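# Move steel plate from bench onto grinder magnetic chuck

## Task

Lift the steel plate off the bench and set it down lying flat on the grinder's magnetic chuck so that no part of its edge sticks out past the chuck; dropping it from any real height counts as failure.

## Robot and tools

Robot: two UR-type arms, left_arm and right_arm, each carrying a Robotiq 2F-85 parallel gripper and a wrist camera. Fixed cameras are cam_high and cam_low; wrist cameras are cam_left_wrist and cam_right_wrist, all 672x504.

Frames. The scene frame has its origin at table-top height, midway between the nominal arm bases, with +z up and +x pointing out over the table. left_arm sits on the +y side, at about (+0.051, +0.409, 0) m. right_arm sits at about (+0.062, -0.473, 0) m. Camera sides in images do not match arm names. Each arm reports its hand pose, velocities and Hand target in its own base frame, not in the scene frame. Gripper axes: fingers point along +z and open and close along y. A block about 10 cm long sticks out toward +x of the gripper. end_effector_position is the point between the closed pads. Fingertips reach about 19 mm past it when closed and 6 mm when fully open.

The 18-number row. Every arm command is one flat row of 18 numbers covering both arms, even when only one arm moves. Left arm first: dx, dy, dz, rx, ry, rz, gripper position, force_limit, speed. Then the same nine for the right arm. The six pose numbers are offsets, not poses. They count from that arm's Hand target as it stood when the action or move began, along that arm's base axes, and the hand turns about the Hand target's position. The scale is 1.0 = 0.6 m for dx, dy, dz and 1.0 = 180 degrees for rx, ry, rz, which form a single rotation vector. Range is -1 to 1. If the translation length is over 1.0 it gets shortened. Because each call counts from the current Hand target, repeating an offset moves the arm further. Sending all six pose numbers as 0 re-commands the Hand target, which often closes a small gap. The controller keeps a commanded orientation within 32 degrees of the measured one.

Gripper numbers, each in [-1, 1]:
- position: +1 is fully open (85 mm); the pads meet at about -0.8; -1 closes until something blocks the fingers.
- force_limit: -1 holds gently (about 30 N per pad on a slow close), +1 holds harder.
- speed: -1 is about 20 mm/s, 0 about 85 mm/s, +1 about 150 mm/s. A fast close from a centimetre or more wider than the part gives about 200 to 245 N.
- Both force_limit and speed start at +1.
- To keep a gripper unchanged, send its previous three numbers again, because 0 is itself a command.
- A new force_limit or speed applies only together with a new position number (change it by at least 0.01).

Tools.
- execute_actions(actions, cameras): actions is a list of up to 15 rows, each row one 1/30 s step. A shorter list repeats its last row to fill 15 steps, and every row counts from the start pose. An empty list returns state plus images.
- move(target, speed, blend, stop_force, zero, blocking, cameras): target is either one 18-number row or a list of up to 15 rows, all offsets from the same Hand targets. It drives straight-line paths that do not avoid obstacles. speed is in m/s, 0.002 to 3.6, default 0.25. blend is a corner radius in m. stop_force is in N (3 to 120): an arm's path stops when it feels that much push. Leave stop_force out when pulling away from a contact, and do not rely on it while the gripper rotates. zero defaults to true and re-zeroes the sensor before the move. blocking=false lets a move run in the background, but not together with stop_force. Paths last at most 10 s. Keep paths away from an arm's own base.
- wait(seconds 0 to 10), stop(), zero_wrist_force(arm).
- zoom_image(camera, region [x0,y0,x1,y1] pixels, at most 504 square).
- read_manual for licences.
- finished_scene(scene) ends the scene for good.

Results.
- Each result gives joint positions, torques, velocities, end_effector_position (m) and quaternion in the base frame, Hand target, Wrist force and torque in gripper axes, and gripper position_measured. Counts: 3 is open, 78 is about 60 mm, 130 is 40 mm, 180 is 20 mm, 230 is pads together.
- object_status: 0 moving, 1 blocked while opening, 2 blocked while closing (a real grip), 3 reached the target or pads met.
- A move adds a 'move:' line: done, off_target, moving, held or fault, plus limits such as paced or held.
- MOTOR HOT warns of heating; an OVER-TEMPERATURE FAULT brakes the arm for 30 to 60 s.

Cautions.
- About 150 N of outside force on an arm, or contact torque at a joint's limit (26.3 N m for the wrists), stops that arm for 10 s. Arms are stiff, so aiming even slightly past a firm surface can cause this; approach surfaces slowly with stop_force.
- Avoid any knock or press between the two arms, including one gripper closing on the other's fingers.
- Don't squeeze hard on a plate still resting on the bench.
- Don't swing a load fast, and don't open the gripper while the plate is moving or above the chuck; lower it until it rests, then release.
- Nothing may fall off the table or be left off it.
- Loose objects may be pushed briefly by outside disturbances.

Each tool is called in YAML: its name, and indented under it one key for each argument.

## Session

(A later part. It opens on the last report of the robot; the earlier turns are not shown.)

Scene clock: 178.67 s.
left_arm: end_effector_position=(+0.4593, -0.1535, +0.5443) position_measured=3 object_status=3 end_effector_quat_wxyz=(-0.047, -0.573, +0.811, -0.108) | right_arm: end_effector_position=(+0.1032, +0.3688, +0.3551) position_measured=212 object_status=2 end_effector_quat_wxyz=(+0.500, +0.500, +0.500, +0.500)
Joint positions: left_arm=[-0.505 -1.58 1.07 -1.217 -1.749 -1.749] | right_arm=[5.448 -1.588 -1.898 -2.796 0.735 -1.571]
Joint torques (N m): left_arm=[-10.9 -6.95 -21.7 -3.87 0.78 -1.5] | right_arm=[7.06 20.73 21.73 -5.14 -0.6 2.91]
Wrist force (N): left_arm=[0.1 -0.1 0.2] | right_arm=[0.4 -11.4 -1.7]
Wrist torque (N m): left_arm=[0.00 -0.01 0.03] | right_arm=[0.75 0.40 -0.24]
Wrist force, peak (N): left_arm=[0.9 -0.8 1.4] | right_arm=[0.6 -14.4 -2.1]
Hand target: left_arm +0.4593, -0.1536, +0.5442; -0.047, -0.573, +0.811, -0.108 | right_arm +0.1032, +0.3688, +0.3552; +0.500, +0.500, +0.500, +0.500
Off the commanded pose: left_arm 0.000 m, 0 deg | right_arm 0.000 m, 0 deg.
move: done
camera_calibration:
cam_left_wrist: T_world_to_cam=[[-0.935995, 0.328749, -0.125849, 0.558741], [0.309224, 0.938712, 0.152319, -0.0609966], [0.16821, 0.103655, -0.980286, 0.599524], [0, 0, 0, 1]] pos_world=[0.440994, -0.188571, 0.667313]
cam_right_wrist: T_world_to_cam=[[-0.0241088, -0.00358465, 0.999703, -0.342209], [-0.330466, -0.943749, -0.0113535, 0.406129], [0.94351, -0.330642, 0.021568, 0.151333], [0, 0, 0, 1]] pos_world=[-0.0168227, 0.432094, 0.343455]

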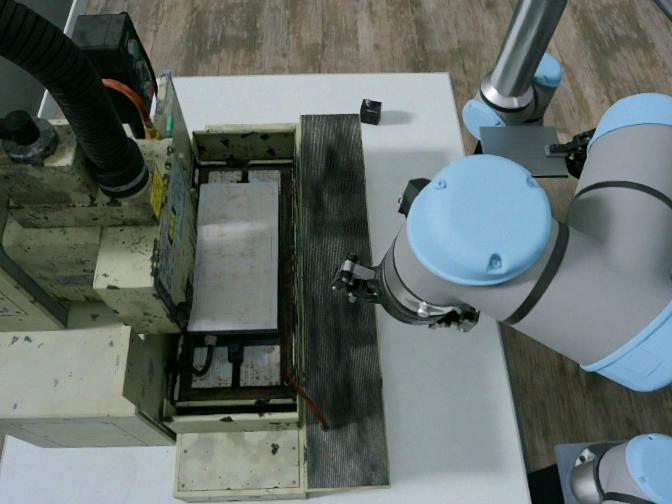

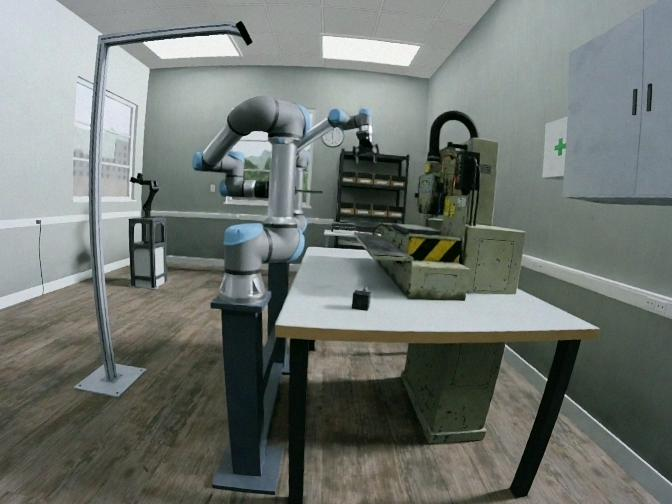

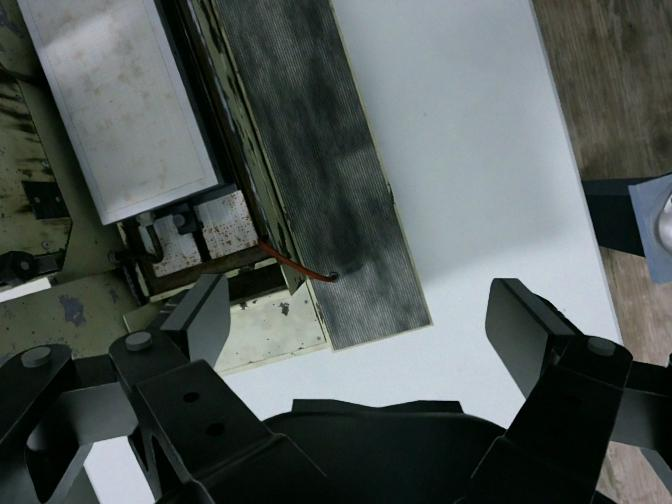

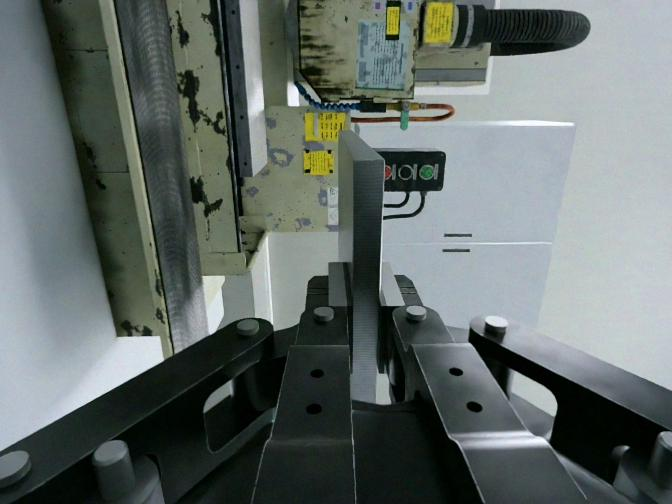

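move:
  target:
    - [0,0,0,0,0,0,1,1,1, 0.411,-0.115,0.158,-0.0872,0.0872,0.4944,-1,0.3,-1]
    - [0,0,0,0,0,0,1,1,1, 0.886,-0.065,0.108,-0.0872,0.0872,0.4944,-1,0.3,-1]
  speed: 0.25
  blend: [0.05,0]
  cameras: ["all"]

Scene clock: 234.83 s.
left_arm: end_effector_position=(+0.4593, -0.1536, +0.5442) position_measured=3 object_status=3 end_effector_quat_wxyz=(-0.047, -0.573, +0.811, -0.108) | right_arm: end_effector_position=(+0.4088, +0.2729, +0.4445) position_measured=212 object_status=2 end_effector_quat_wxyz=(+0.114, +0.097, +0.823, +0.548)
Joint positions: left_arm=[-0.505 -1.58 1.07 -1.217 -1.749 -1.749] | right_arm=[3.688 -1.307 -2.147 -0.171 2.213 -5.105]
Joint torques (N m): left_arm=[-11.47 -6.9 -29.13 -1.21 1.16 -1.41] | right_arm=[2.48 30.18 43.51 3.68 -0.38 -0.69]
Wrist force (N): left_arm=[0.0 -0.1 0.2] | right_arm=[0.6 -10.5 3.6]
Wrist torque (N m): left_arm=[-0.01 -0.01 0.04] | right_arm=[0.68 0.50 -0.33]
Wrist force, peak (N): left_arm=[0.4 -0.3 0.4] | right_arm=[10.0 -27.8 6.9]
Hand target: left_arm +0.4593, -0.1536, +0.5442; -0.047, -0.573, +0.811, -0.108 | right_arm +0.4088, +0.2728, +0.4447; +0.114, +0.097, +0.823, +0.548 (not the last commanded pose)
Off the commanded pose: left_arm 0.000 m, 0 deg | right_arm 0.234 m, 17 deg.
move: held (right_arm; a check stopped the path); path passed 0 of 2 targets; limits=paced,held
pose unreachable (right arm): on one or more control steps of this call, first in action 0 (counted from 0), this arm could not follow its commanded pose, so it was not sent that pose on those steps. It may still have moved: this result reports where it is.
cause: moving toward the commanded pose would bring two parts of the arm too close to each other (its gripper and another part of the arm, with joints 4 (wrist 1) to 6 (wrist 3) between them, 27 mm apart when it was first held).
camera_calibration:
cam_left_wrist: T_world_to_cam=[[-0.935982, 0.328837, -0.125709, 0.558679], [0.309314, 0.93867, 0.152394, -0.0609849], [0.168112, 0.103754, -0.980293, 0.599502], [0, 0, 0, 1]] pos_world=[0.440994, -0.188671, 0.667212]
cam_right_wrist: T_world_to_cam=[[0.030379, 0.357396, 0.933459, -0.515886], [0.803692, -0.563973, 0.189774, -0.238971], [0.59427, 0.744448, -0.304369, -0.176367], [0, 0, 0, 1]] pos_world=[0.31254, 0.180898, 0.473228]

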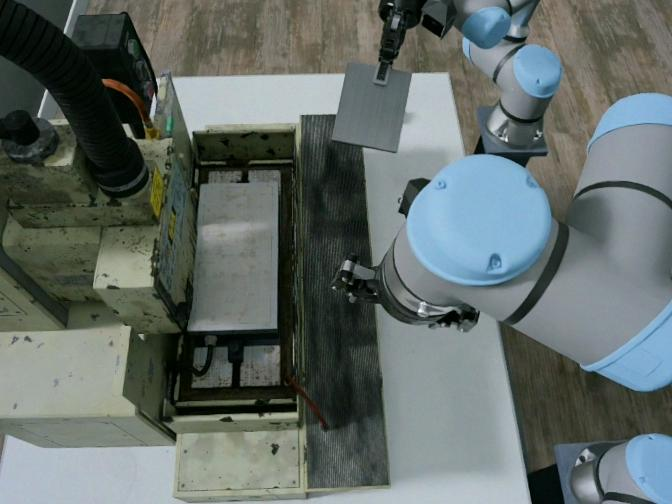

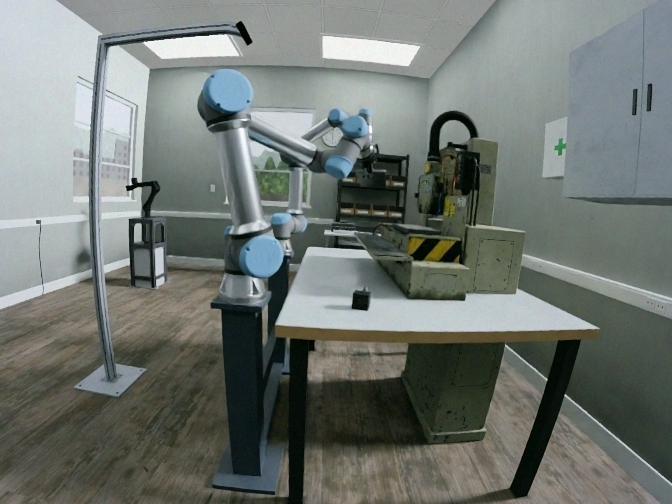

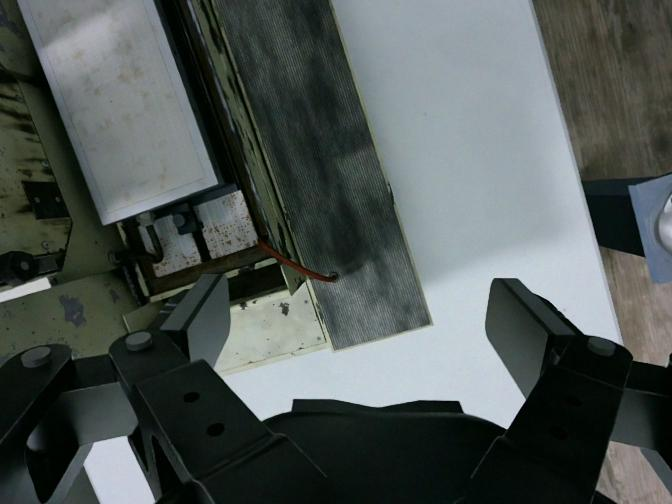

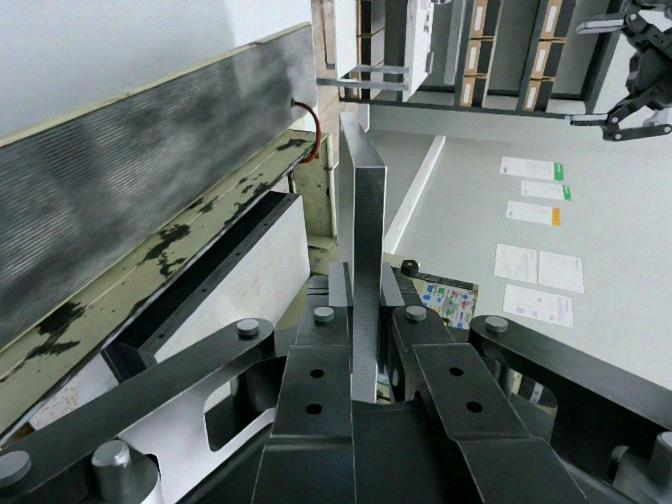

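move:
  target: [0,0,0,0,0,0,1,1,1, -0.51,0.16,-0.075,0.1,-0.0883,-0.397,-1,0.3,-1]
  speed: 0.2

move:
  target: [0,0,0,0,0,0,1,1,1, 0.25,0.11,-0.05,0.0872,0.0872,-0.4944,-1,0.3,-1]
  speed: 0.2
  cameras: ["all"]

Scene clock: 297.77 s.
left_arm: end_effector_position=(+0.4593, -0.1536, +0.5442) position_measured=3 object_status=3 end_effector_quat_wxyz=(-0.047, -0.573, +0.811, -0.108) | right_arm: end_effector_position=(+0.1029, +0.3688, +0.3997) position_measured=212 object_status=2 end_effector_quat_wxyz=(+0.500, +0.500, +0.500, +0.500)
Joint positions: left_arm=[-0.505 -1.58 1.07 -1.217 -1.749 -1.749] | right_arm=[5.448 -1.804 -2.119 0.78 -0.736 -4.712]
Joint torques (N m): left_arm=[-10.57 -8.92 -27.67 -1.92 0.99 -1.59] | right_arm=[12.49 22.17 8.76 -5.24 0.63 0.43]
Wrist force (N): left_arm=[0.1 0.0 0.1] | right_arm=[-0.2 -11.1 -2.0]
Wrist torque (N m): left_arm=[0.01 -0.02 0.03] | right_arm=[0.82 0.50 -0.28]
Wrist force, peak (N): left_arm=[0.3 -0.3 0.5] | right_arm=[0.0 -19.2 -3.4]
Hand target: left_arm +0.4593, -0.1536, +0.5442; -0.047, -0.573, +0.811, -0.108 | right_arm +0.1028, +0.3688, +0.3997; +0.500, +0.500, +0.500, +0.500
Off the commanded pose: left_arm 0.000 m, 0 deg | right_arm 0.000 m, 0 deg.
move: done; limits=paced

Scene clock: 302.27 s.
left_arm: end_effector_position=(+0.4593, -0.1536, +0.5442) position_measured=3 object_status=3 end_effector_quat_wxyz=(-0.047, -0.573, +0.811, -0.108) | right_arm: end_effector_position=(+0.2528, +0.4348, +0.3697) position_measured=212 object_status=2 end_effector_quat_wxyz=(+0.574, +0.819, +0.000, +0.000)
Joint positions: left_arm=[-0.505 -1.58 1.07 -1.217 -1.749 -1.749] | right_arm=[4.541 -2.553 -0.678 0.442 -1.409 -4.772]
Joint torques (N m): left_arm=[-10.86 -9.07 -26.3 -2.3 1.05 -1.47] | right_arm=[8.02 68.11 23.37 -11.05 0.35 -3.76]
Wrist force (N): left_arm=[0.4 -0.1 0.1] | right_arm=[7.1 -27.5 -5.9]
Wrist torque (N m): left_arm=[0.00 -0.06 0.04] | right_arm=[3.09 0.59 0.66]
Wrist force, peak (N): left_arm=[0.3 0.1 0.5] | right_arm=[9.5 -28.9 -4.5]
Hand target: left_arm +0.4593, -0.1536, +0.5442; -0.047, -0.573, +0.811, -0.108 | right_arm +0.2528, +0.4348, +0.3697; +0.574, +0.819, +0.000, +0.000
Off the commanded pose: left_arm 0.000 m, 0 deg | right_arm 0.000 m, 0 deg.
move: done
camera_calibration:
cam_left_wrist: T_world_to_cam=[[-0.935982, 0.328837, -0.125709, 0.558679], [0.309314, 0.93867, 0.152394, -0.0609849], [0.168112, 0.103754, -0.980293, 0.599502], [0, 0, 0, 1]] pos_world=[0.440994, -0.188671, 0.667212]
cam_right_wrist: T_world_to_cam=[[-0.00282686, -0.318063, 0.948065, -0.202524], [-0.943935, 0.313825, 0.102469, 0.0843255], [-0.330119, -0.894623, -0.301118, 0.718123], [0, 0, 0, 1]] pos_world=[0.316091, 0.55157, 0.399605]

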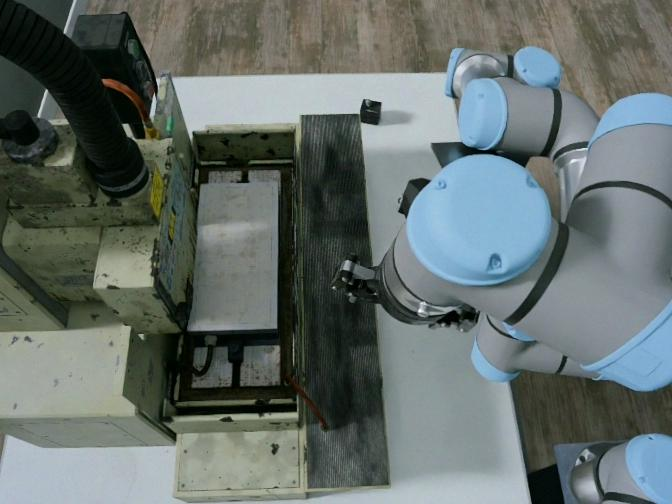

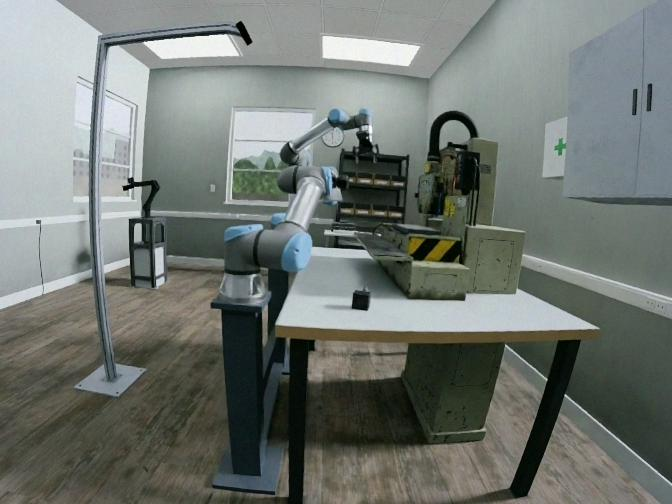

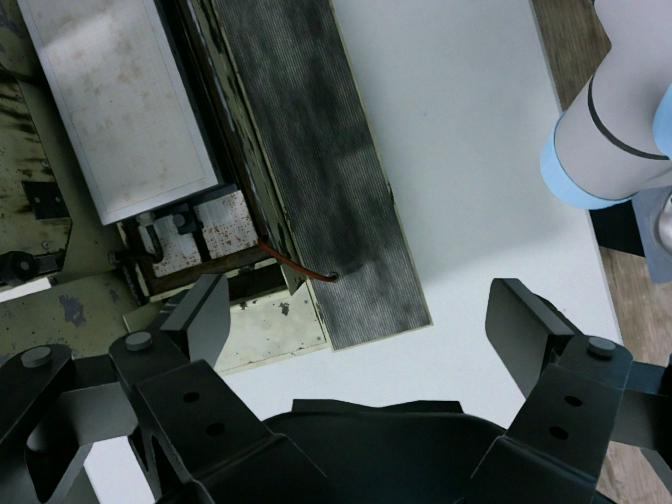

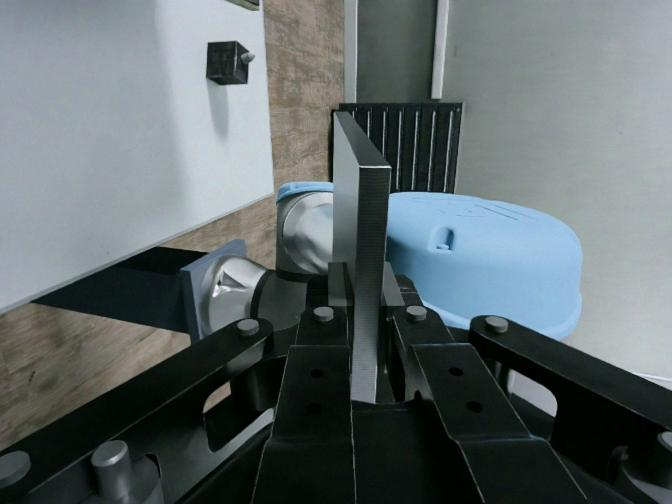

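move:
  target: [0,0,0,0,0,0,1,1,1, -0.125,-0.055,0.025,-0.0436,-0.0436,0.2472,-1,0.3,-1]
  speed: 0.1
  cameras: ["cam_right_wrist","cam_low"]

Scene clock: 315.13 s.
left_arm: end_effector_position=(+0.4593, -0.1536, +0.5442) position_measured=3 object_status=3 end_effector_quat_wxyz=(-0.047, -0.573, +0.811, -0.108) | right_arm: end_effector_position=(+0.1778, +0.4018, +0.3847) position_measured=212 object_status=2 end_effector_quat_wxyz=(+0.583, +0.716, +0.272, +0.272) end_effector_velocity=(+0.000, +0.000, +0.000) end_effector_angular_velocity=(-0.001, +0.001, -0.008)
Joint positions: left_arm=[-0.505 -1.58 1.07 -1.217 -1.749 -1.749] | right_arm=[4.951 -2.161 -1.469 0.693 -1.02 -4.746]
Joint velocities: left_arm=[within noise] | right_arm=[-0.003 -0.004 0.005 -0.002 -0.005 0]
Joint torques (N m): left_arm=[-10.16 -8.46 -24.56 -2.77 1.15 -1.69] | right_arm=[-11.34 39.67 26.34 -6.85 -2.12 1.84]
Wrist force (N): left_arm=[0.0 0.0 0.3] | right_arm=[-0.9 -10.9 0.8]
Wrist torque (N m): left_arm=[0.02 0.00 0.04] | right_arm=[0.79 0.41 -0.33]
Wrist force, peak (N): left_arm=[0.3 0.0 0.6] | right_arm=[7.8 -27.7 -6.8]
Hand target: left_arm +0.4593, -0.1536, +0.5442; -0.047, -0.573, +0.811, -0.108 | right_arm +0.1778, +0.4018, +0.3847; +0.583, +0.716, +0.272, +0.272
Off the commanded pose: left_arm 0.000 m, 0 deg | right_arm 0.000 m, 0 deg.
move: done
camera_calibration:
cam_right_wrist: T_world_to_cam=[[0.0525039, -0.15798, 0.986046, -0.316162], [-0.899089, -0.437203, -0.0221729, 0.364025], [0.434605, -0.885379, -0.164993, 0.476376], [0, 0, 0, 1]] pos_world=[0.136855, 0.530979, 0.39842]
Images, in order (width x height): cam_low 672x504, cam_right_wrist 672x504.

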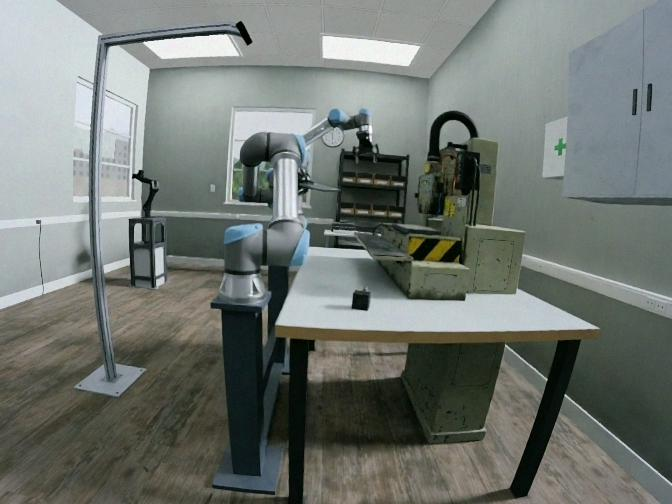

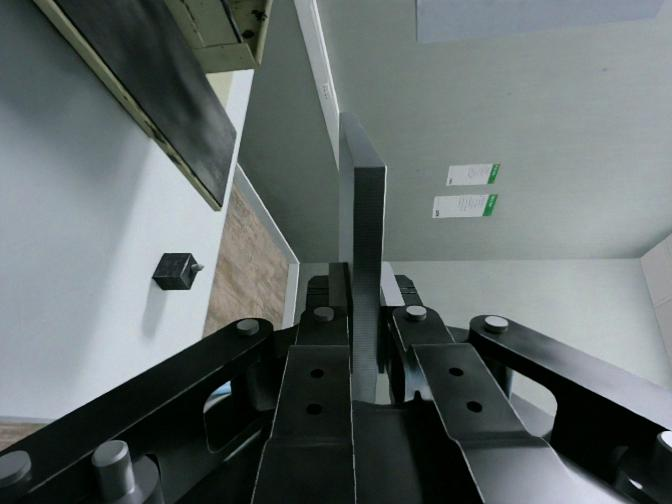

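move:
  target: [0,0,0,0,0,0,1,1,1, 0.537,-0.053,0.059,0,0.0618,0.2509,-1,0.3,-1]
  speed: 0.15

move:
  target: [0,0,0,0,0,0,1,1,1, 0.1,-0.03,0,0,0,0.3611,-1,0.3,-1]
  speed: 0.15
  cameras: ["all"]

Scene clock: 365.50 s.
left_arm: end_effector_position=(+0.4593, -0.1536, +0.5442) position_measured=3 object_status=3 end_effector_quat_wxyz=(-0.047, -0.573, +0.811, -0.108) | right_arm: end_effector_position=(+0.4992, +0.3702, +0.4200) position_measured=212 object_status=2 end_effector_quat_wxyz=(+0.474, +0.642, +0.487, +0.354)
Joint positions: left_arm=[-0.505 -1.58 1.07 -1.217 -1.749 -1.749] | right_arm=[4.434 -2.069 -1.174 1.664 -0.304 -6.282]
Joint torques (N m): left_arm=[-10.4 -9.79 -23.78 -3.25 0.76 -1.9] | right_arm=[8.44 54.09 18.02 -2.09 7.76 2.96]
Wrist force (N): left_arm=[0.2 0.0 0.2] | right_arm=[0.0 -10.9 2.5]
Wrist torque (N m): left_arm=[0.01 -0.03 0.04] | right_arm=[0.70 0.44 -0.34]
Wrist force, peak (N): left_arm=[0.3 -0.3 0.5] | right_arm=[-2.6 -11.6 -1.4]
Hand target: left_arm +0.4593, -0.1536, +0.5442; -0.047, -0.573, +0.811, -0.108 | right_arm +0.5000, +0.3700, +0.4201; +0.406, +0.579, +0.579, +0.406
Off the commanded pose: left_arm 0.000 m, 0 deg | right_arm 0.001 m, 16 deg.
joint sent to its limit (right arm) — joint 6 (wrist 3), lower limit. The joint targets are off in orientation, not in position.
move: off_target (right_arm)

Scene clock: 371.50 s.
left_arm: end_effector_position=(+0.4593, -0.1536, +0.5442) position_measured=3 object_status=3 end_effector_quat_wxyz=(-0.047, -0.573, +0.811, -0.108) | right_arm: end_effector_position=(+0.5593, +0.3523, +0.4201) position_measured=212 object_status=2 end_effector_quat_wxyz=(+0.620, +0.541, +0.481, +0.302)
Joint positions: left_arm=[-0.505 -1.58 1.07 -1.217 -1.749 -1.749] | right_arm=[4.335 -2.21 -1.184 1.549 -0.051 -6.282]
Joint torques (N m): left_arm=[-9.2 -10.86 -22.92 -3.54 0.9 -1.77] | right_arm=[13.03 46.69 24.25 -4.4 5.68 2.65]
Wrist force (N): left_arm=[0.1 -0.1 0.4] | right_arm=[3.3 -11.0 -0.8]
Wrist torque (N m): left_arm=[0.00 -0.01 0.03] | right_arm=[0.75 0.59 -0.35]
Wrist force, peak (N): left_arm=[0.2 0.0 0.5] | right_arm=[3.2 -11.5 -0.7]
Hand target: left_arm +0.4593, -0.1536, +0.5442; -0.047, -0.573, +0.811, -0.108 | right_arm +0.5600, +0.3520, +0.4201; +0.464, +0.435, +0.643, +0.427
Off the commanded pose: left_arm 0.000 m, 0 deg | right_arm 0.001 m, 87 deg; orientation clipped.
joint sent to its limit (right arm) — joint 6 (wrist 3), lower limit. The joint targets are off in orientation, not in position.
move: off_target (right_arm); limits=paced
camera_calibration:
cam_left_wrist: T_world_to_cam=[[-0.935982, 0.328837, -0.125709, 0.558679], [0.309314, 0.93867, 0.152394, -0.0609849], [0.168112, 0.103754, -0.980293, 0.599502], [0, 0, 0, 1]] pos_world=[0.440994, -0.188671, 0.667212]
cam_right_wrist: T_world_to_cam=[[0.122655, 0.238117, 0.96346, -0.548256], [-0.642027, -0.721253, 0.25999, 0.523914], [0.756807, -0.650457, 0.0644127, -0.0867969], [0, 0, 0, 1]] pos_world=[0.469302, 0.451966, 0.397601]

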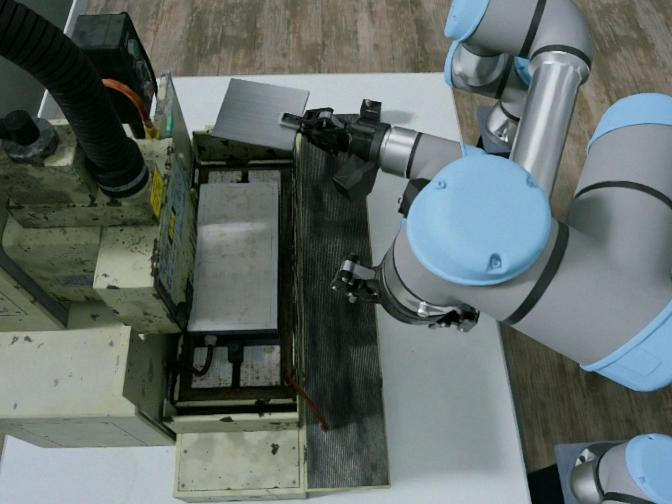

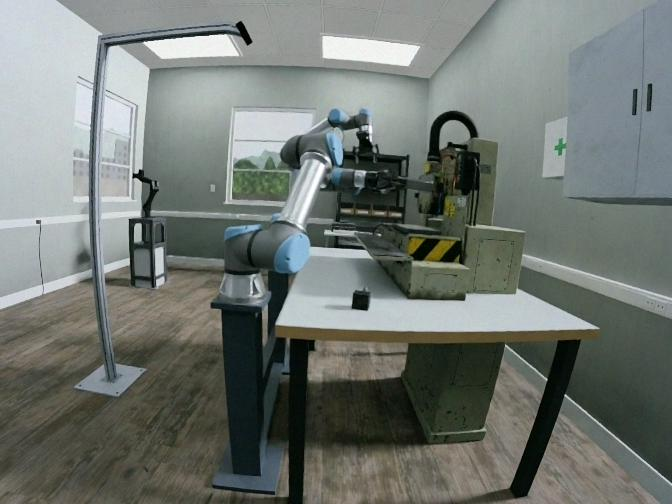

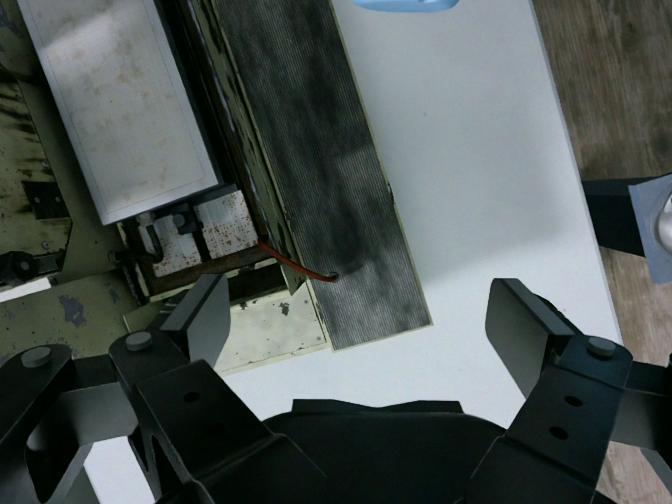

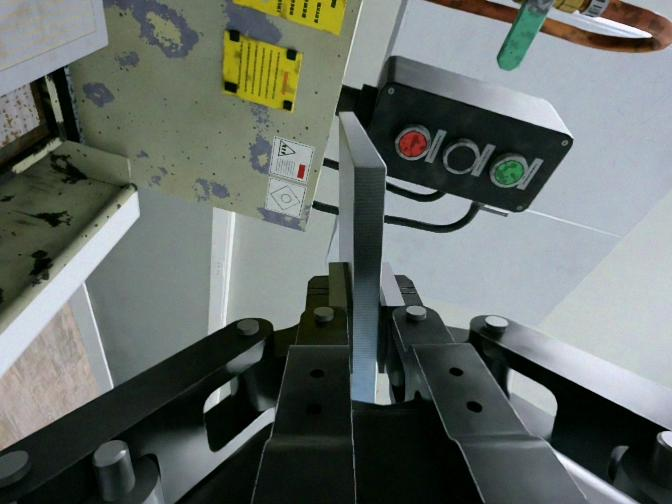

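move:
  target: [0,0,0,0,0,0,1,1,1, -0.183,-0.087,0.1,0.1027,0.4315,-0.2039,-1,0.3,-1]
  speed: 0.15
  cameras: ["cam_high","cam_low"]

Scene clock: 397.80 s.
left_arm: end_effector_position=(+0.4593, -0.1536, +0.5442) position_measured=3 object_status=3 end_effector_quat_wxyz=(-0.047, -0.573, +0.811, -0.108) | right_arm: end_effector_position=(+0.4490, +0.2996, +0.4792) position_measured=212 object_status=2 end_effector_quat_wxyz=(+0.072, +0.887, +0.446, +0.096)
Joint positions: left_arm=[-0.505 -1.58 1.07 -1.217 -1.749 -1.749] | right_arm=[4.086 -2.341 -0.035 0.911 -1.356 -6.282]
Joint torques (N m): left_arm=[-10.82 -11.31 -20.61 -4.02 0.97 -1.77] | right_arm=[-11.28 64.73 24.64 -1.73 -1.3 2.29]
Wrist force (N): left_arm=[0.1 -0.3 -0.1] | right_arm=[-1.7 -0.4 10.9]
Wrist torque (N m): left_arm=[-0.02 -0.01 0.04] | right_arm=[0.48 0.20 -0.12]
Wrist force, peak (N): left_arm=[0.1 -0.2 0.6] | right_arm=[4.6 -12.5 -0.4]
Hand target: left_arm +0.4593, -0.1536, +0.5442; -0.047, -0.573, +0.811, -0.108 | right_arm +0.4502, +0.2998, +0.4801; +0.001, +0.829, +0.559, +0.000
Off the commanded pose: left_arm 0.000 m, 0 deg | right_arm 0.002 m, 20 deg.
elbow stopped short (right arm): the move would have taken joint 3 (elbow) straighter than the controller allows.
joint sent to its limit (right arm) — joint 6 (wrist 3), lower limit. The joint targets are off in orientation, not in position.
move: off_target (right_arm)
Images, in order (width x height): cam_high 672x504, cam_low 672x504.

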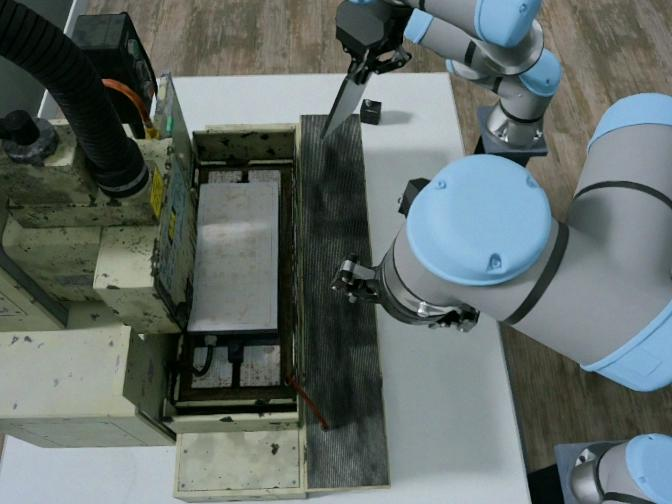

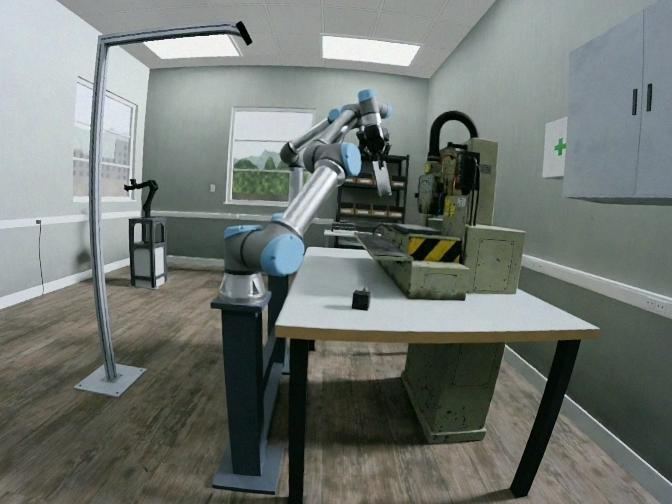

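move:
  target: [0,0,0,0,0,0,1,1,1, -0.15,-0.03,-0.17,0,0,-0.4,-1,0.3,-1]
  speed: 0.25

move:
  target: [0,0,0,0,0,0,1,1,1, 0,0,0,0,0,-0.7,-1,0.3,-1]
  speed: 0.4

move:
  target: [0,0,0,0,0,0,1,1,1, 0,0,0,0,0,-0.7,-1,0.3,-1]
  speed: 0.4
  cameras: ["cam_high","cam_low"]

Scene clock: 406.43 s.
left_arm: end_effector_position=(+0.4593, -0.1536, +0.5442) position_measured=3 object_status=3 end_effector_quat_wxyz=(-0.047, -0.573, +0.811, -0.108) | right_arm: end_effector_position=(+0.3602, +0.2817, +0.3782) position_measured=212 object_status=2 end_effector_quat_wxyz=(+0.001, +0.999, -0.035, +0.000)
Joint positions: left_arm=[-0.505 -1.58 1.07 -1.217 -1.749 -1.749] | right_arm=[4.101 -1.938 -1.009 1.375 -1.57 -5.254]
Joint torques (N m): left_arm=[-10.08 -11.64 -19.01 -4.33 0.72 -1.64] | right_arm=[13.23 34.08 24.01 -4.52 2.11 1.34]
Wrist force (N): left_arm=[-0.2 -0.3 0.4] | right_arm=[-0.1 1.3 10.8]
Wrist torque (N m): left_arm=[-0.02 0.03 0.04] | right_arm=[0.27 0.19 0.03]
Wrist force, peak (N): left_arm=[-0.2 -0.3 0.4] | right_arm=[-1.0 1.7 12.0]
Hand target: left_arm +0.4593, -0.1536, +0.5442; -0.047, -0.573, +0.811, -0.108 | right_arm +0.3602, +0.2818, +0.3781; +0.001, +0.999, -0.035, +0.000
Off the commanded pose: left_arm 0.000 m, 0 deg | right_arm 0.000 m, 0 deg.
move: done

Scene clock: 409.73 s.
left_arm: end_effector_position=(+0.4593, -0.1536, +0.5442) position_measured=3 object_status=3 end_effector_quat_wxyz=(-0.047, -0.573, +0.811, -0.108) | right_arm: end_effector_position=(+0.3602, +0.2817, +0.3781) position_measured=212 object_status=2 end_effector_quat_wxyz=(+0.000, -0.423, +0.906, +0.001)
Joint positions: left_arm=[-0.505 -1.58 1.07 -1.217 -1.749 -1.749] | right_arm=[4.1 -1.937 -1.009 1.377 -1.572 -3.056]
Joint torques (N m): left_arm=[-10.06 -11.84 -19.71 -4.57 0.78 -1.64] | right_arm=[13.19 51.1 15.95 -2.32 1.68 2.16]
Wrist force (N): left_arm=[0.0 -0.1 0.1] | right_arm=[-0.2 1.4 11.0]
Wrist torque (N m): left_arm=[0.00 0.00 0.03] | right_arm=[0.28 0.20 0.03]
Wrist force, peak (N): left_arm=[0.0 -0.4 0.6] | right_arm=[0.2 1.5 11.4]
Hand target: left_arm +0.4593, -0.1536, +0.5442; -0.047, -0.573, +0.811, -0.108 | right_arm +0.3602, +0.2818, +0.3781; +0.000, -0.423, +0.906, +0.001
Off the commanded pose: left_arm 0.000 m, 0 deg | right_arm 0.000 m, 0 deg.
move: done

Scene clock: 413.03 s.
left_arm: end_effector_position=(+0.4593, -0.1536, +0.5442) position_measured=3 object_status=3 end_effector_quat_wxyz=(-0.047, -0.573, +0.811, -0.108) | right_arm: end_effector_position=(+0.3602, +0.2818, +0.3781) position_measured=212 object_status=2 end_effector_quat_wxyz=(+0.001, +0.615, +0.788, +0.000)
Joint positions: left_arm=[-0.505 -1.58 1.07 -1.217 -1.749 -1.749] | right_arm=[4.102 -1.937 -1.01 1.377 -1.569 -0.855]
Joint torques (N m): left_arm=[-10.11 -12.54 -20.07 -4.67 0.97 -1.46] | right_arm=[7.85 51.35 12.77 -5.01 0.73 2.26]
Wrist force (N): left_arm=[0.1 -0.1 -0.1] | right_arm=[0.1 1.6 11.0]
Wrist torque (N m): left_arm=[-0.01 -0.01 0.03] | right_arm=[0.30 0.15 0.04]
Wrist force, peak (N): left_arm=[0.1 -0.3 0.6] | right_arm=[-0.4 1.4 11.3]
Hand target: left_arm +0.4593, -0.1536, +0.5442; -0.047, -0.573, +0.811, -0.108 | right_arm +0.3602, +0.2818, +0.3781; +0.001, +0.616, +0.788, +0.000
Off the commanded pose: left_arm 0.000 m, 0 deg | right_arm 0.000 m, 0 deg.
move: done
Images, in order (width x height): cam_high 672x504, cam_low 672x504.

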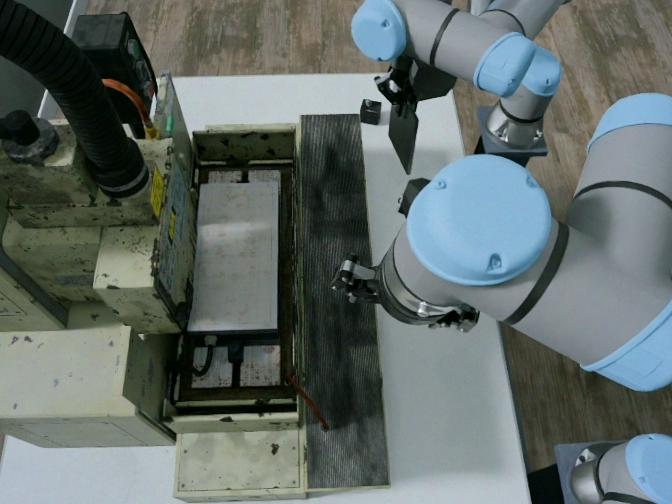

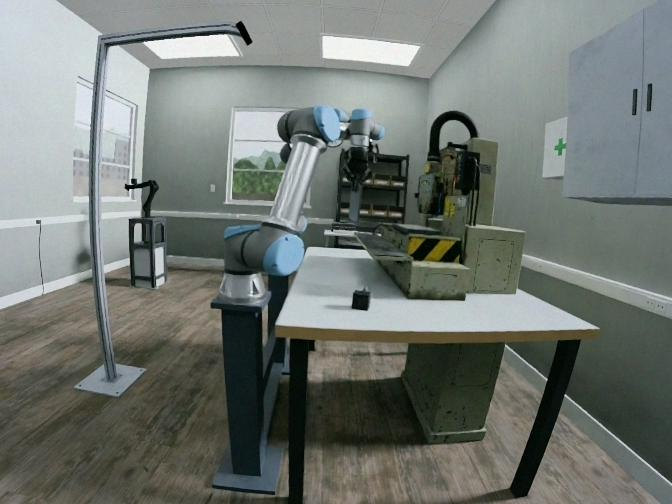

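move:
  target: [0,0,0,0,0,0,1,1,1, 0.267,0.083,0.1,0.2546,-0.3092,0.2463,-1,0.3,-1]
  speed: 0.15
  cameras: ["all"]

Scene clock: 432.17 s.
left_arm: end_effector_position=(+0.4593, -0.1536, +0.5442) position_measured=3 object_status=3 end_effector_quat_wxyz=(-0.047, -0.573, +0.811, -0.108) | right_arm: end_effector_position=(+0.5205, +0.3315, +0.4379) position_measured=212 object_status=2 end_effector_quat_wxyz=(+0.125, +0.177, +0.799, +0.560)
Joint positions: left_arm=[-0.505 -1.58 1.07 -1.217 -1.749 -1.749] | right_arm=[3.718 -1.714 -1.341 2.65 -2.091 -1.781]
Joint torques (N m): left_arm=[-8.54 -13.4 -18.88 -5.12 0.7 -1.31] | right_arm=[13.4 48.41 37.89 3.39 0.04 3]
Wrist force (N): left_arm=[0.0 -0.1 0.2] | right_arm=[-0.2 -8.2 3.0]
Wrist torque (N m): left_arm=[0.00 0.01 0.04] | right_arm=[1.10 0.43 -0.32]
Wrist force, peak (N): left_arm=[0.0 -0.3 0.6] | right_arm=[0.3 0.8 11.4]
Hand target: left_arm +0.4593, -0.1536, +0.5442; -0.047, -0.573, +0.811, -0.108 | right_arm +0.5204, +0.3316, +0.4381; +0.125, +0.177, +0.799, +0.560
Off the commanded pose: left_arm 0.000 m, 0 deg | right_arm 0.000 m, 0 deg.
move: done
camera_calibration:
cam_left_wrist: T_world_to_cam=[[-0.935982, 0.328837, -0.125709, 0.558679], [0.309314, 0.93867, 0.152394, -0.0609849], [0.168112, 0.103754, -0.980293, 0.599502], [0, 0, 0, 1]] pos_world=[0.440994, -0.188671, 0.667212]
cam_right_wrist: T_world_to_cam=[[0.136878, 0.286993, 0.948103, -0.572498], [0.721723, -0.684476, 0.102997, -0.173901], [0.678513, 0.67017, -0.300819, -0.309137], [0, 0, 0, 1]] pos_world=[0.413624, 0.252446, 0.467704]

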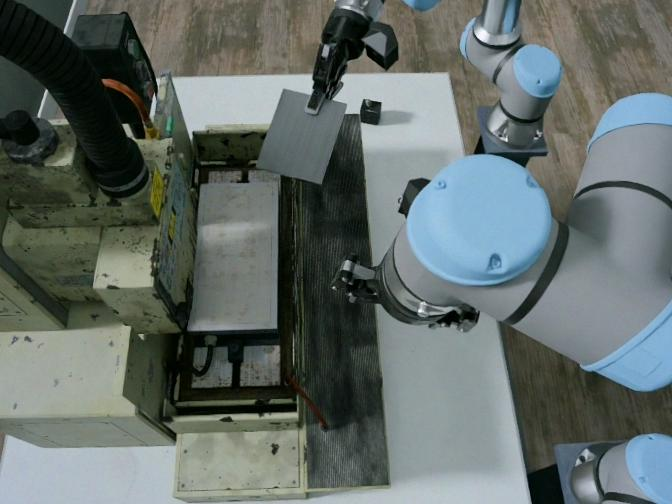

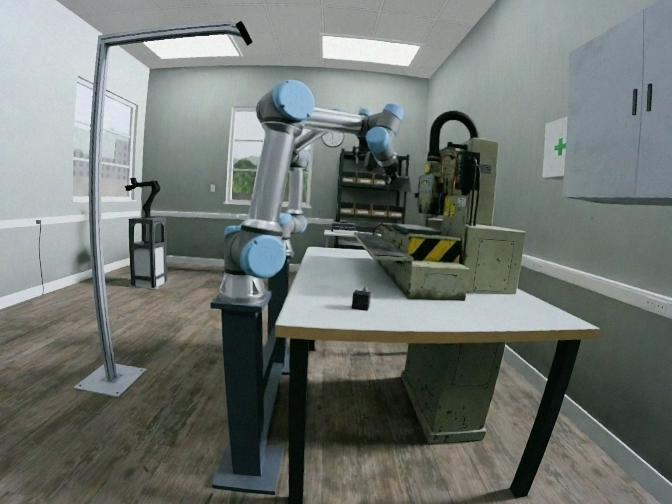

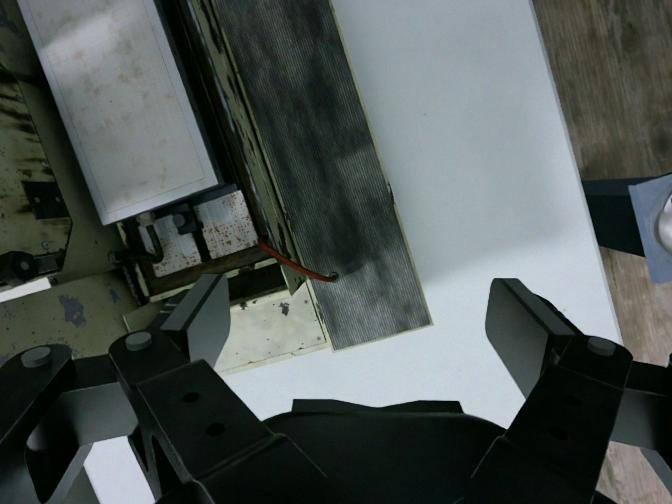

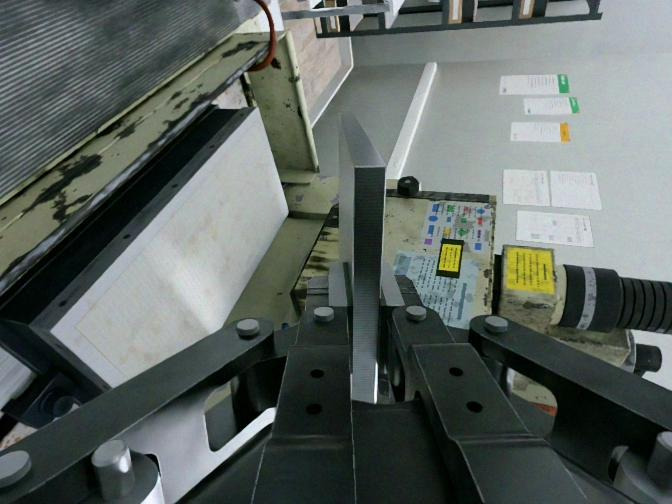

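move:
  target: [0,0,0,0,0,0,1,1,1, 0.09,0.01,0,0,0,0.1389,-1,0.3,-1]
  speed: 0.15
  cameras: ["all"]

Scene clock: 438.37 s.
left_arm: end_effector_position=(+0.4593, -0.1536, +0.5442) position_measured=3 object_status=3 end_effector_quat_wxyz=(-0.047, -0.573, +0.811, -0.108) | right_arm: end_effector_position=(+0.5745, +0.3375, +0.4381) position_measured=212 object_status=2 end_effector_quat_wxyz=(+0.001, +0.000, +0.819, +0.574)
Joint positions: left_arm=[-0.505 -1.58 1.07 -1.217 -1.749 -1.749] | right_arm=[3.538 -2.213 -0.683 2.143 -2.619 -2.253]
Joint torques (N m): left_arm=[-9.93 -13.89 -19.68 -5.22 0.77 -1.09] | right_arm=[13.06 56.17 28.63 -2.14 -2.97 1.28]
Wrist force (N): left_arm=[0.0 -0.1 0.1] | right_arm=[-0.4 -8.6 3.1]
Wrist torque (N m): left_arm=[0.00 0.00 0.03] | right_arm=[1.01 0.41 -0.30]
Wrist force, peak (N): left_arm=[0.3 -0.3 0.4] | right_arm=[-0.3 -8.9 3.3]
Hand target: left_arm +0.4593, -0.1536, +0.5442; -0.047, -0.573, +0.811, -0.108 | right_arm +0.5744, +0.3376, +0.4381; +0.000, +0.000, +0.819, +0.574
Off the commanded pose: left_arm 0.000 m, 0 deg | right_arm 0.000 m, 0 deg.
move: done
camera_calibration:
cam_left_wrist: T_world_to_cam=[[-0.935982, 0.328837, -0.125709, 0.558679], [0.309314, 0.93867, 0.152394, -0.0609849], [0.168112, 0.103754, -0.980293, 0.599502], [0, 0, 0, 1]] pos_world=[0.440994, -0.188671, 0.667212]
cam_right_wrist: T_world_to_cam=[[0.0024075, 0.317566, 0.948233, -0.515007], [0.943368, -0.31529, 0.103196, -0.460755], [0.33174, 0.894284, -0.300341, -0.226388], [0, 0, 0, 1]] pos_world=[0.511004, 0.220733, 0.467901]

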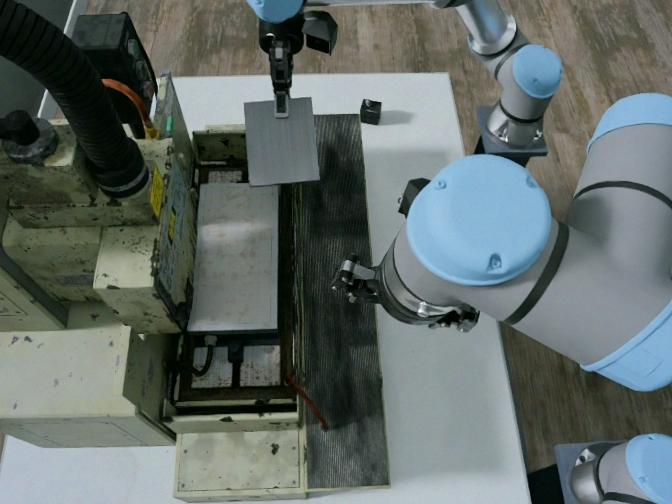

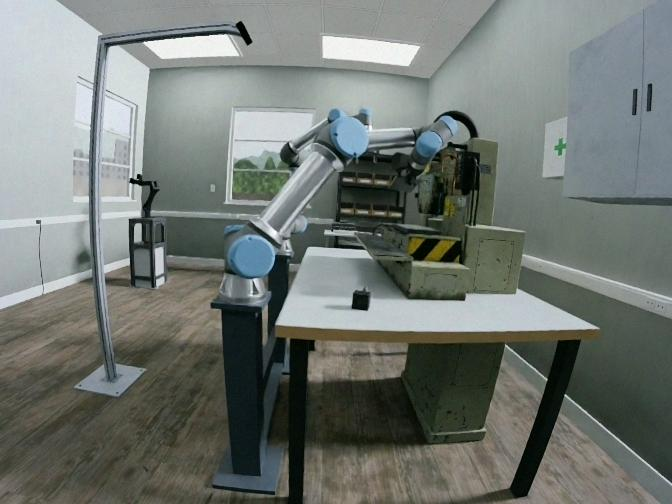

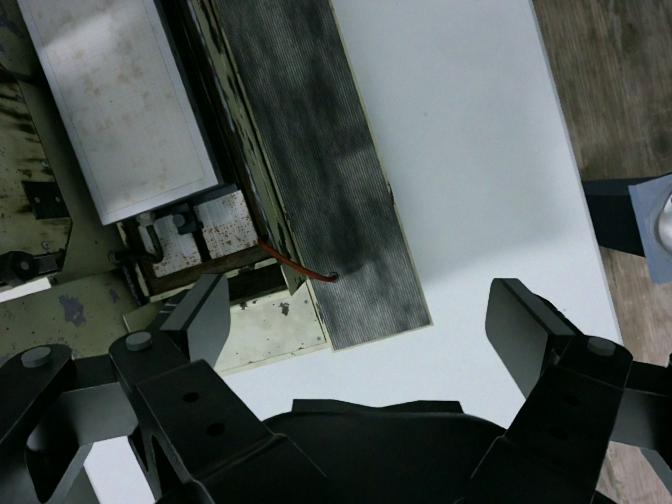

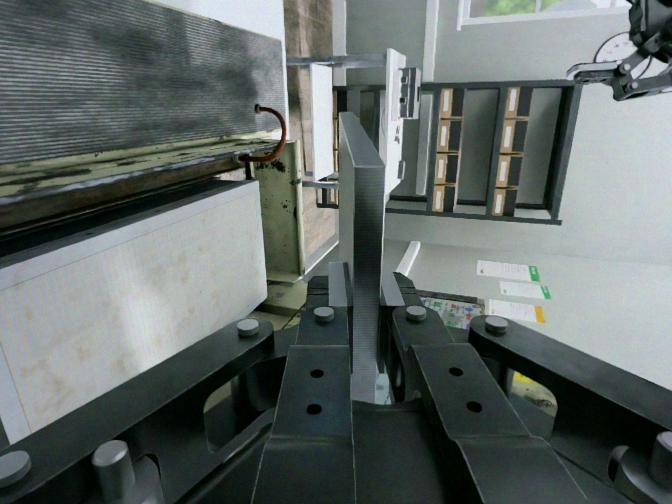

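move:
  target: [0,0,0,0,0,0,1,1,1, 0.043,0.034,-0.18,0,0,0,-1,0.3,-1]
  speed: 0.1
  cameras: ["all"]

zoom_image:
  camera: "cam_low"
  region: [340, 120, 520, 280]

Scene clock: 445.17 s.
left_arm: end_effector_position=(+0.4593, -0.1536, +0.5442) position_measured=3 object_status=3 end_effector_quat_wxyz=(-0.047, -0.573, +0.811, -0.108) | right_arm: end_effector_position=(+0.6002, +0.3580, +0.3300) position_measured=212 object_status=2 end_effector_quat_wxyz=(+0.000, +0.000, +0.819, +0.574)
Joint positions: left_arm=[-0.505 -1.58 1.07 -1.217 -1.749 -1.749] | right_arm=[3.553 -2.263 -0.874 2.402 -2.609 -2.233]
Joint torques (N m): left_arm=[-8.71 -13.03 -18.57 -5.07 0.37 -1.28] | right_arm=[1.91 71.57 36.42 -2.35 -2.42 1.58]
Wrist force (N): left_arm=[-0.1 -0.1 0.1] | right_arm=[-0.2 -8.3 2.9]
Wrist torque (N m): left_arm=[0.00 0.02 0.04] | right_arm=[1.04 0.40 -0.30]
Wrist force, peak (N): left_arm=[0.1 -0.2 0.7] | right_arm=[-0.9 -10.4 4.5]
Hand target: left_arm +0.4593, -0.1536, +0.5442; -0.047, -0.573, +0.811, -0.108 | right_arm +0.6002, +0.3580, +0.3301; +0.000, +0.000, +0.819, +0.574
Off the commanded pose: left_arm 0.000 m, 0 deg | right_arm 0.000 m, 0 deg.
move: done
camera_calibration:
cam_left_wrist: T_world_to_cam=[[-0.935982, 0.328837, -0.125709, 0.558679], [0.309314, 0.93867, 0.152394, -0.0609849], [0.168112, 0.103754, -0.980293, 0.599502], [0, 0, 0, 1]] pos_world=[0.440994, -0.188671, 0.667212]
cam_right_wrist: T_world_to_cam=[[0.00280073, 0.317719, 0.948181, -0.419305], [0.94347, -0.315113, 0.102802, -0.467337], [0.331446, 0.894292, -0.300641, -0.285449], [0, 0, 0, 1]] pos_world=[0.536704, 0.241232, 0.359803]

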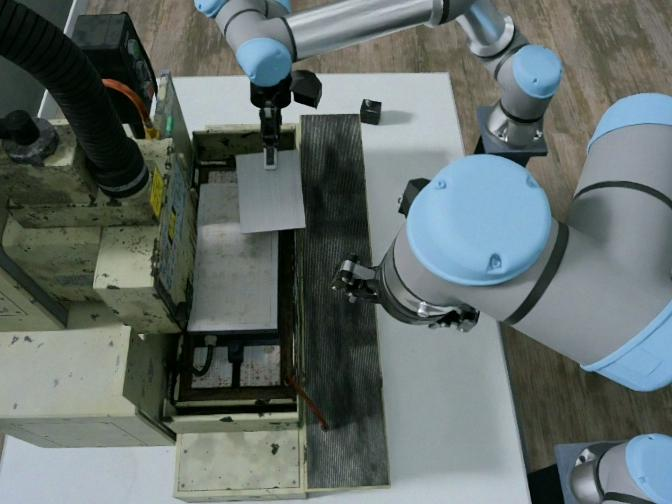

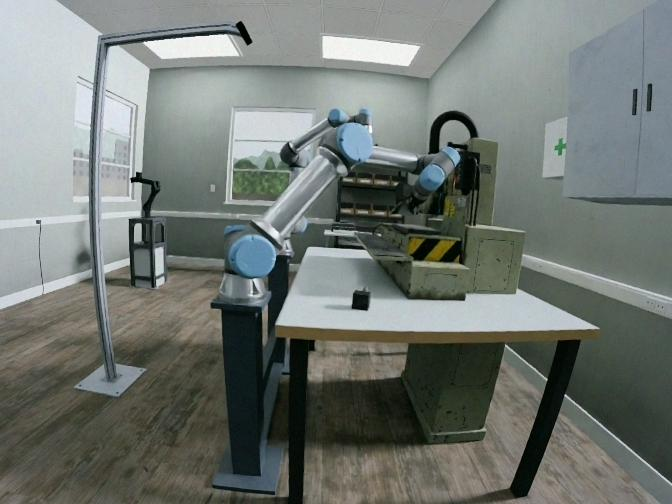

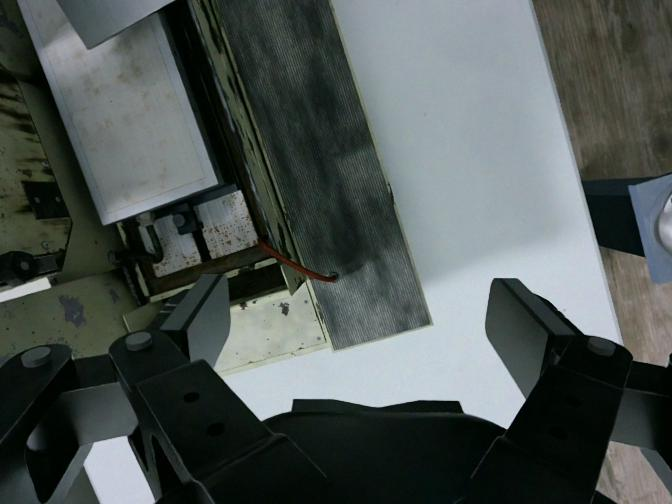

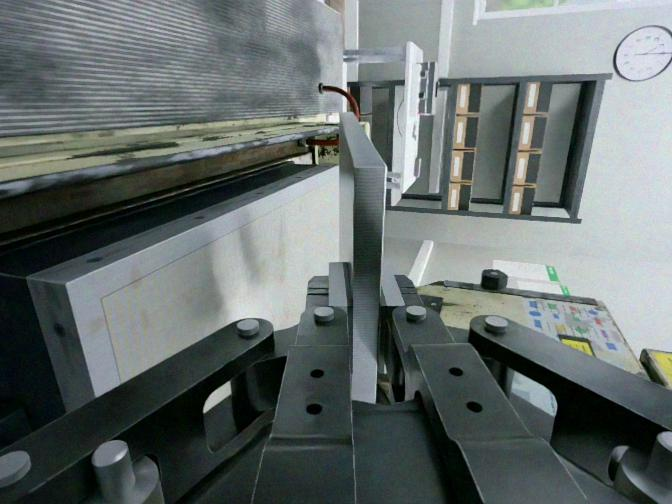

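Scaled by 2.800 from the camera's 672x504 image, which has a finer 960x720 frame.

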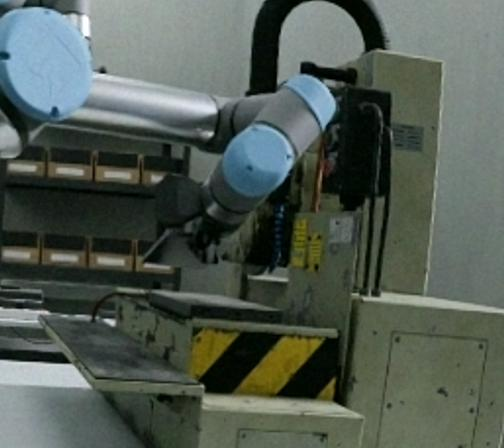

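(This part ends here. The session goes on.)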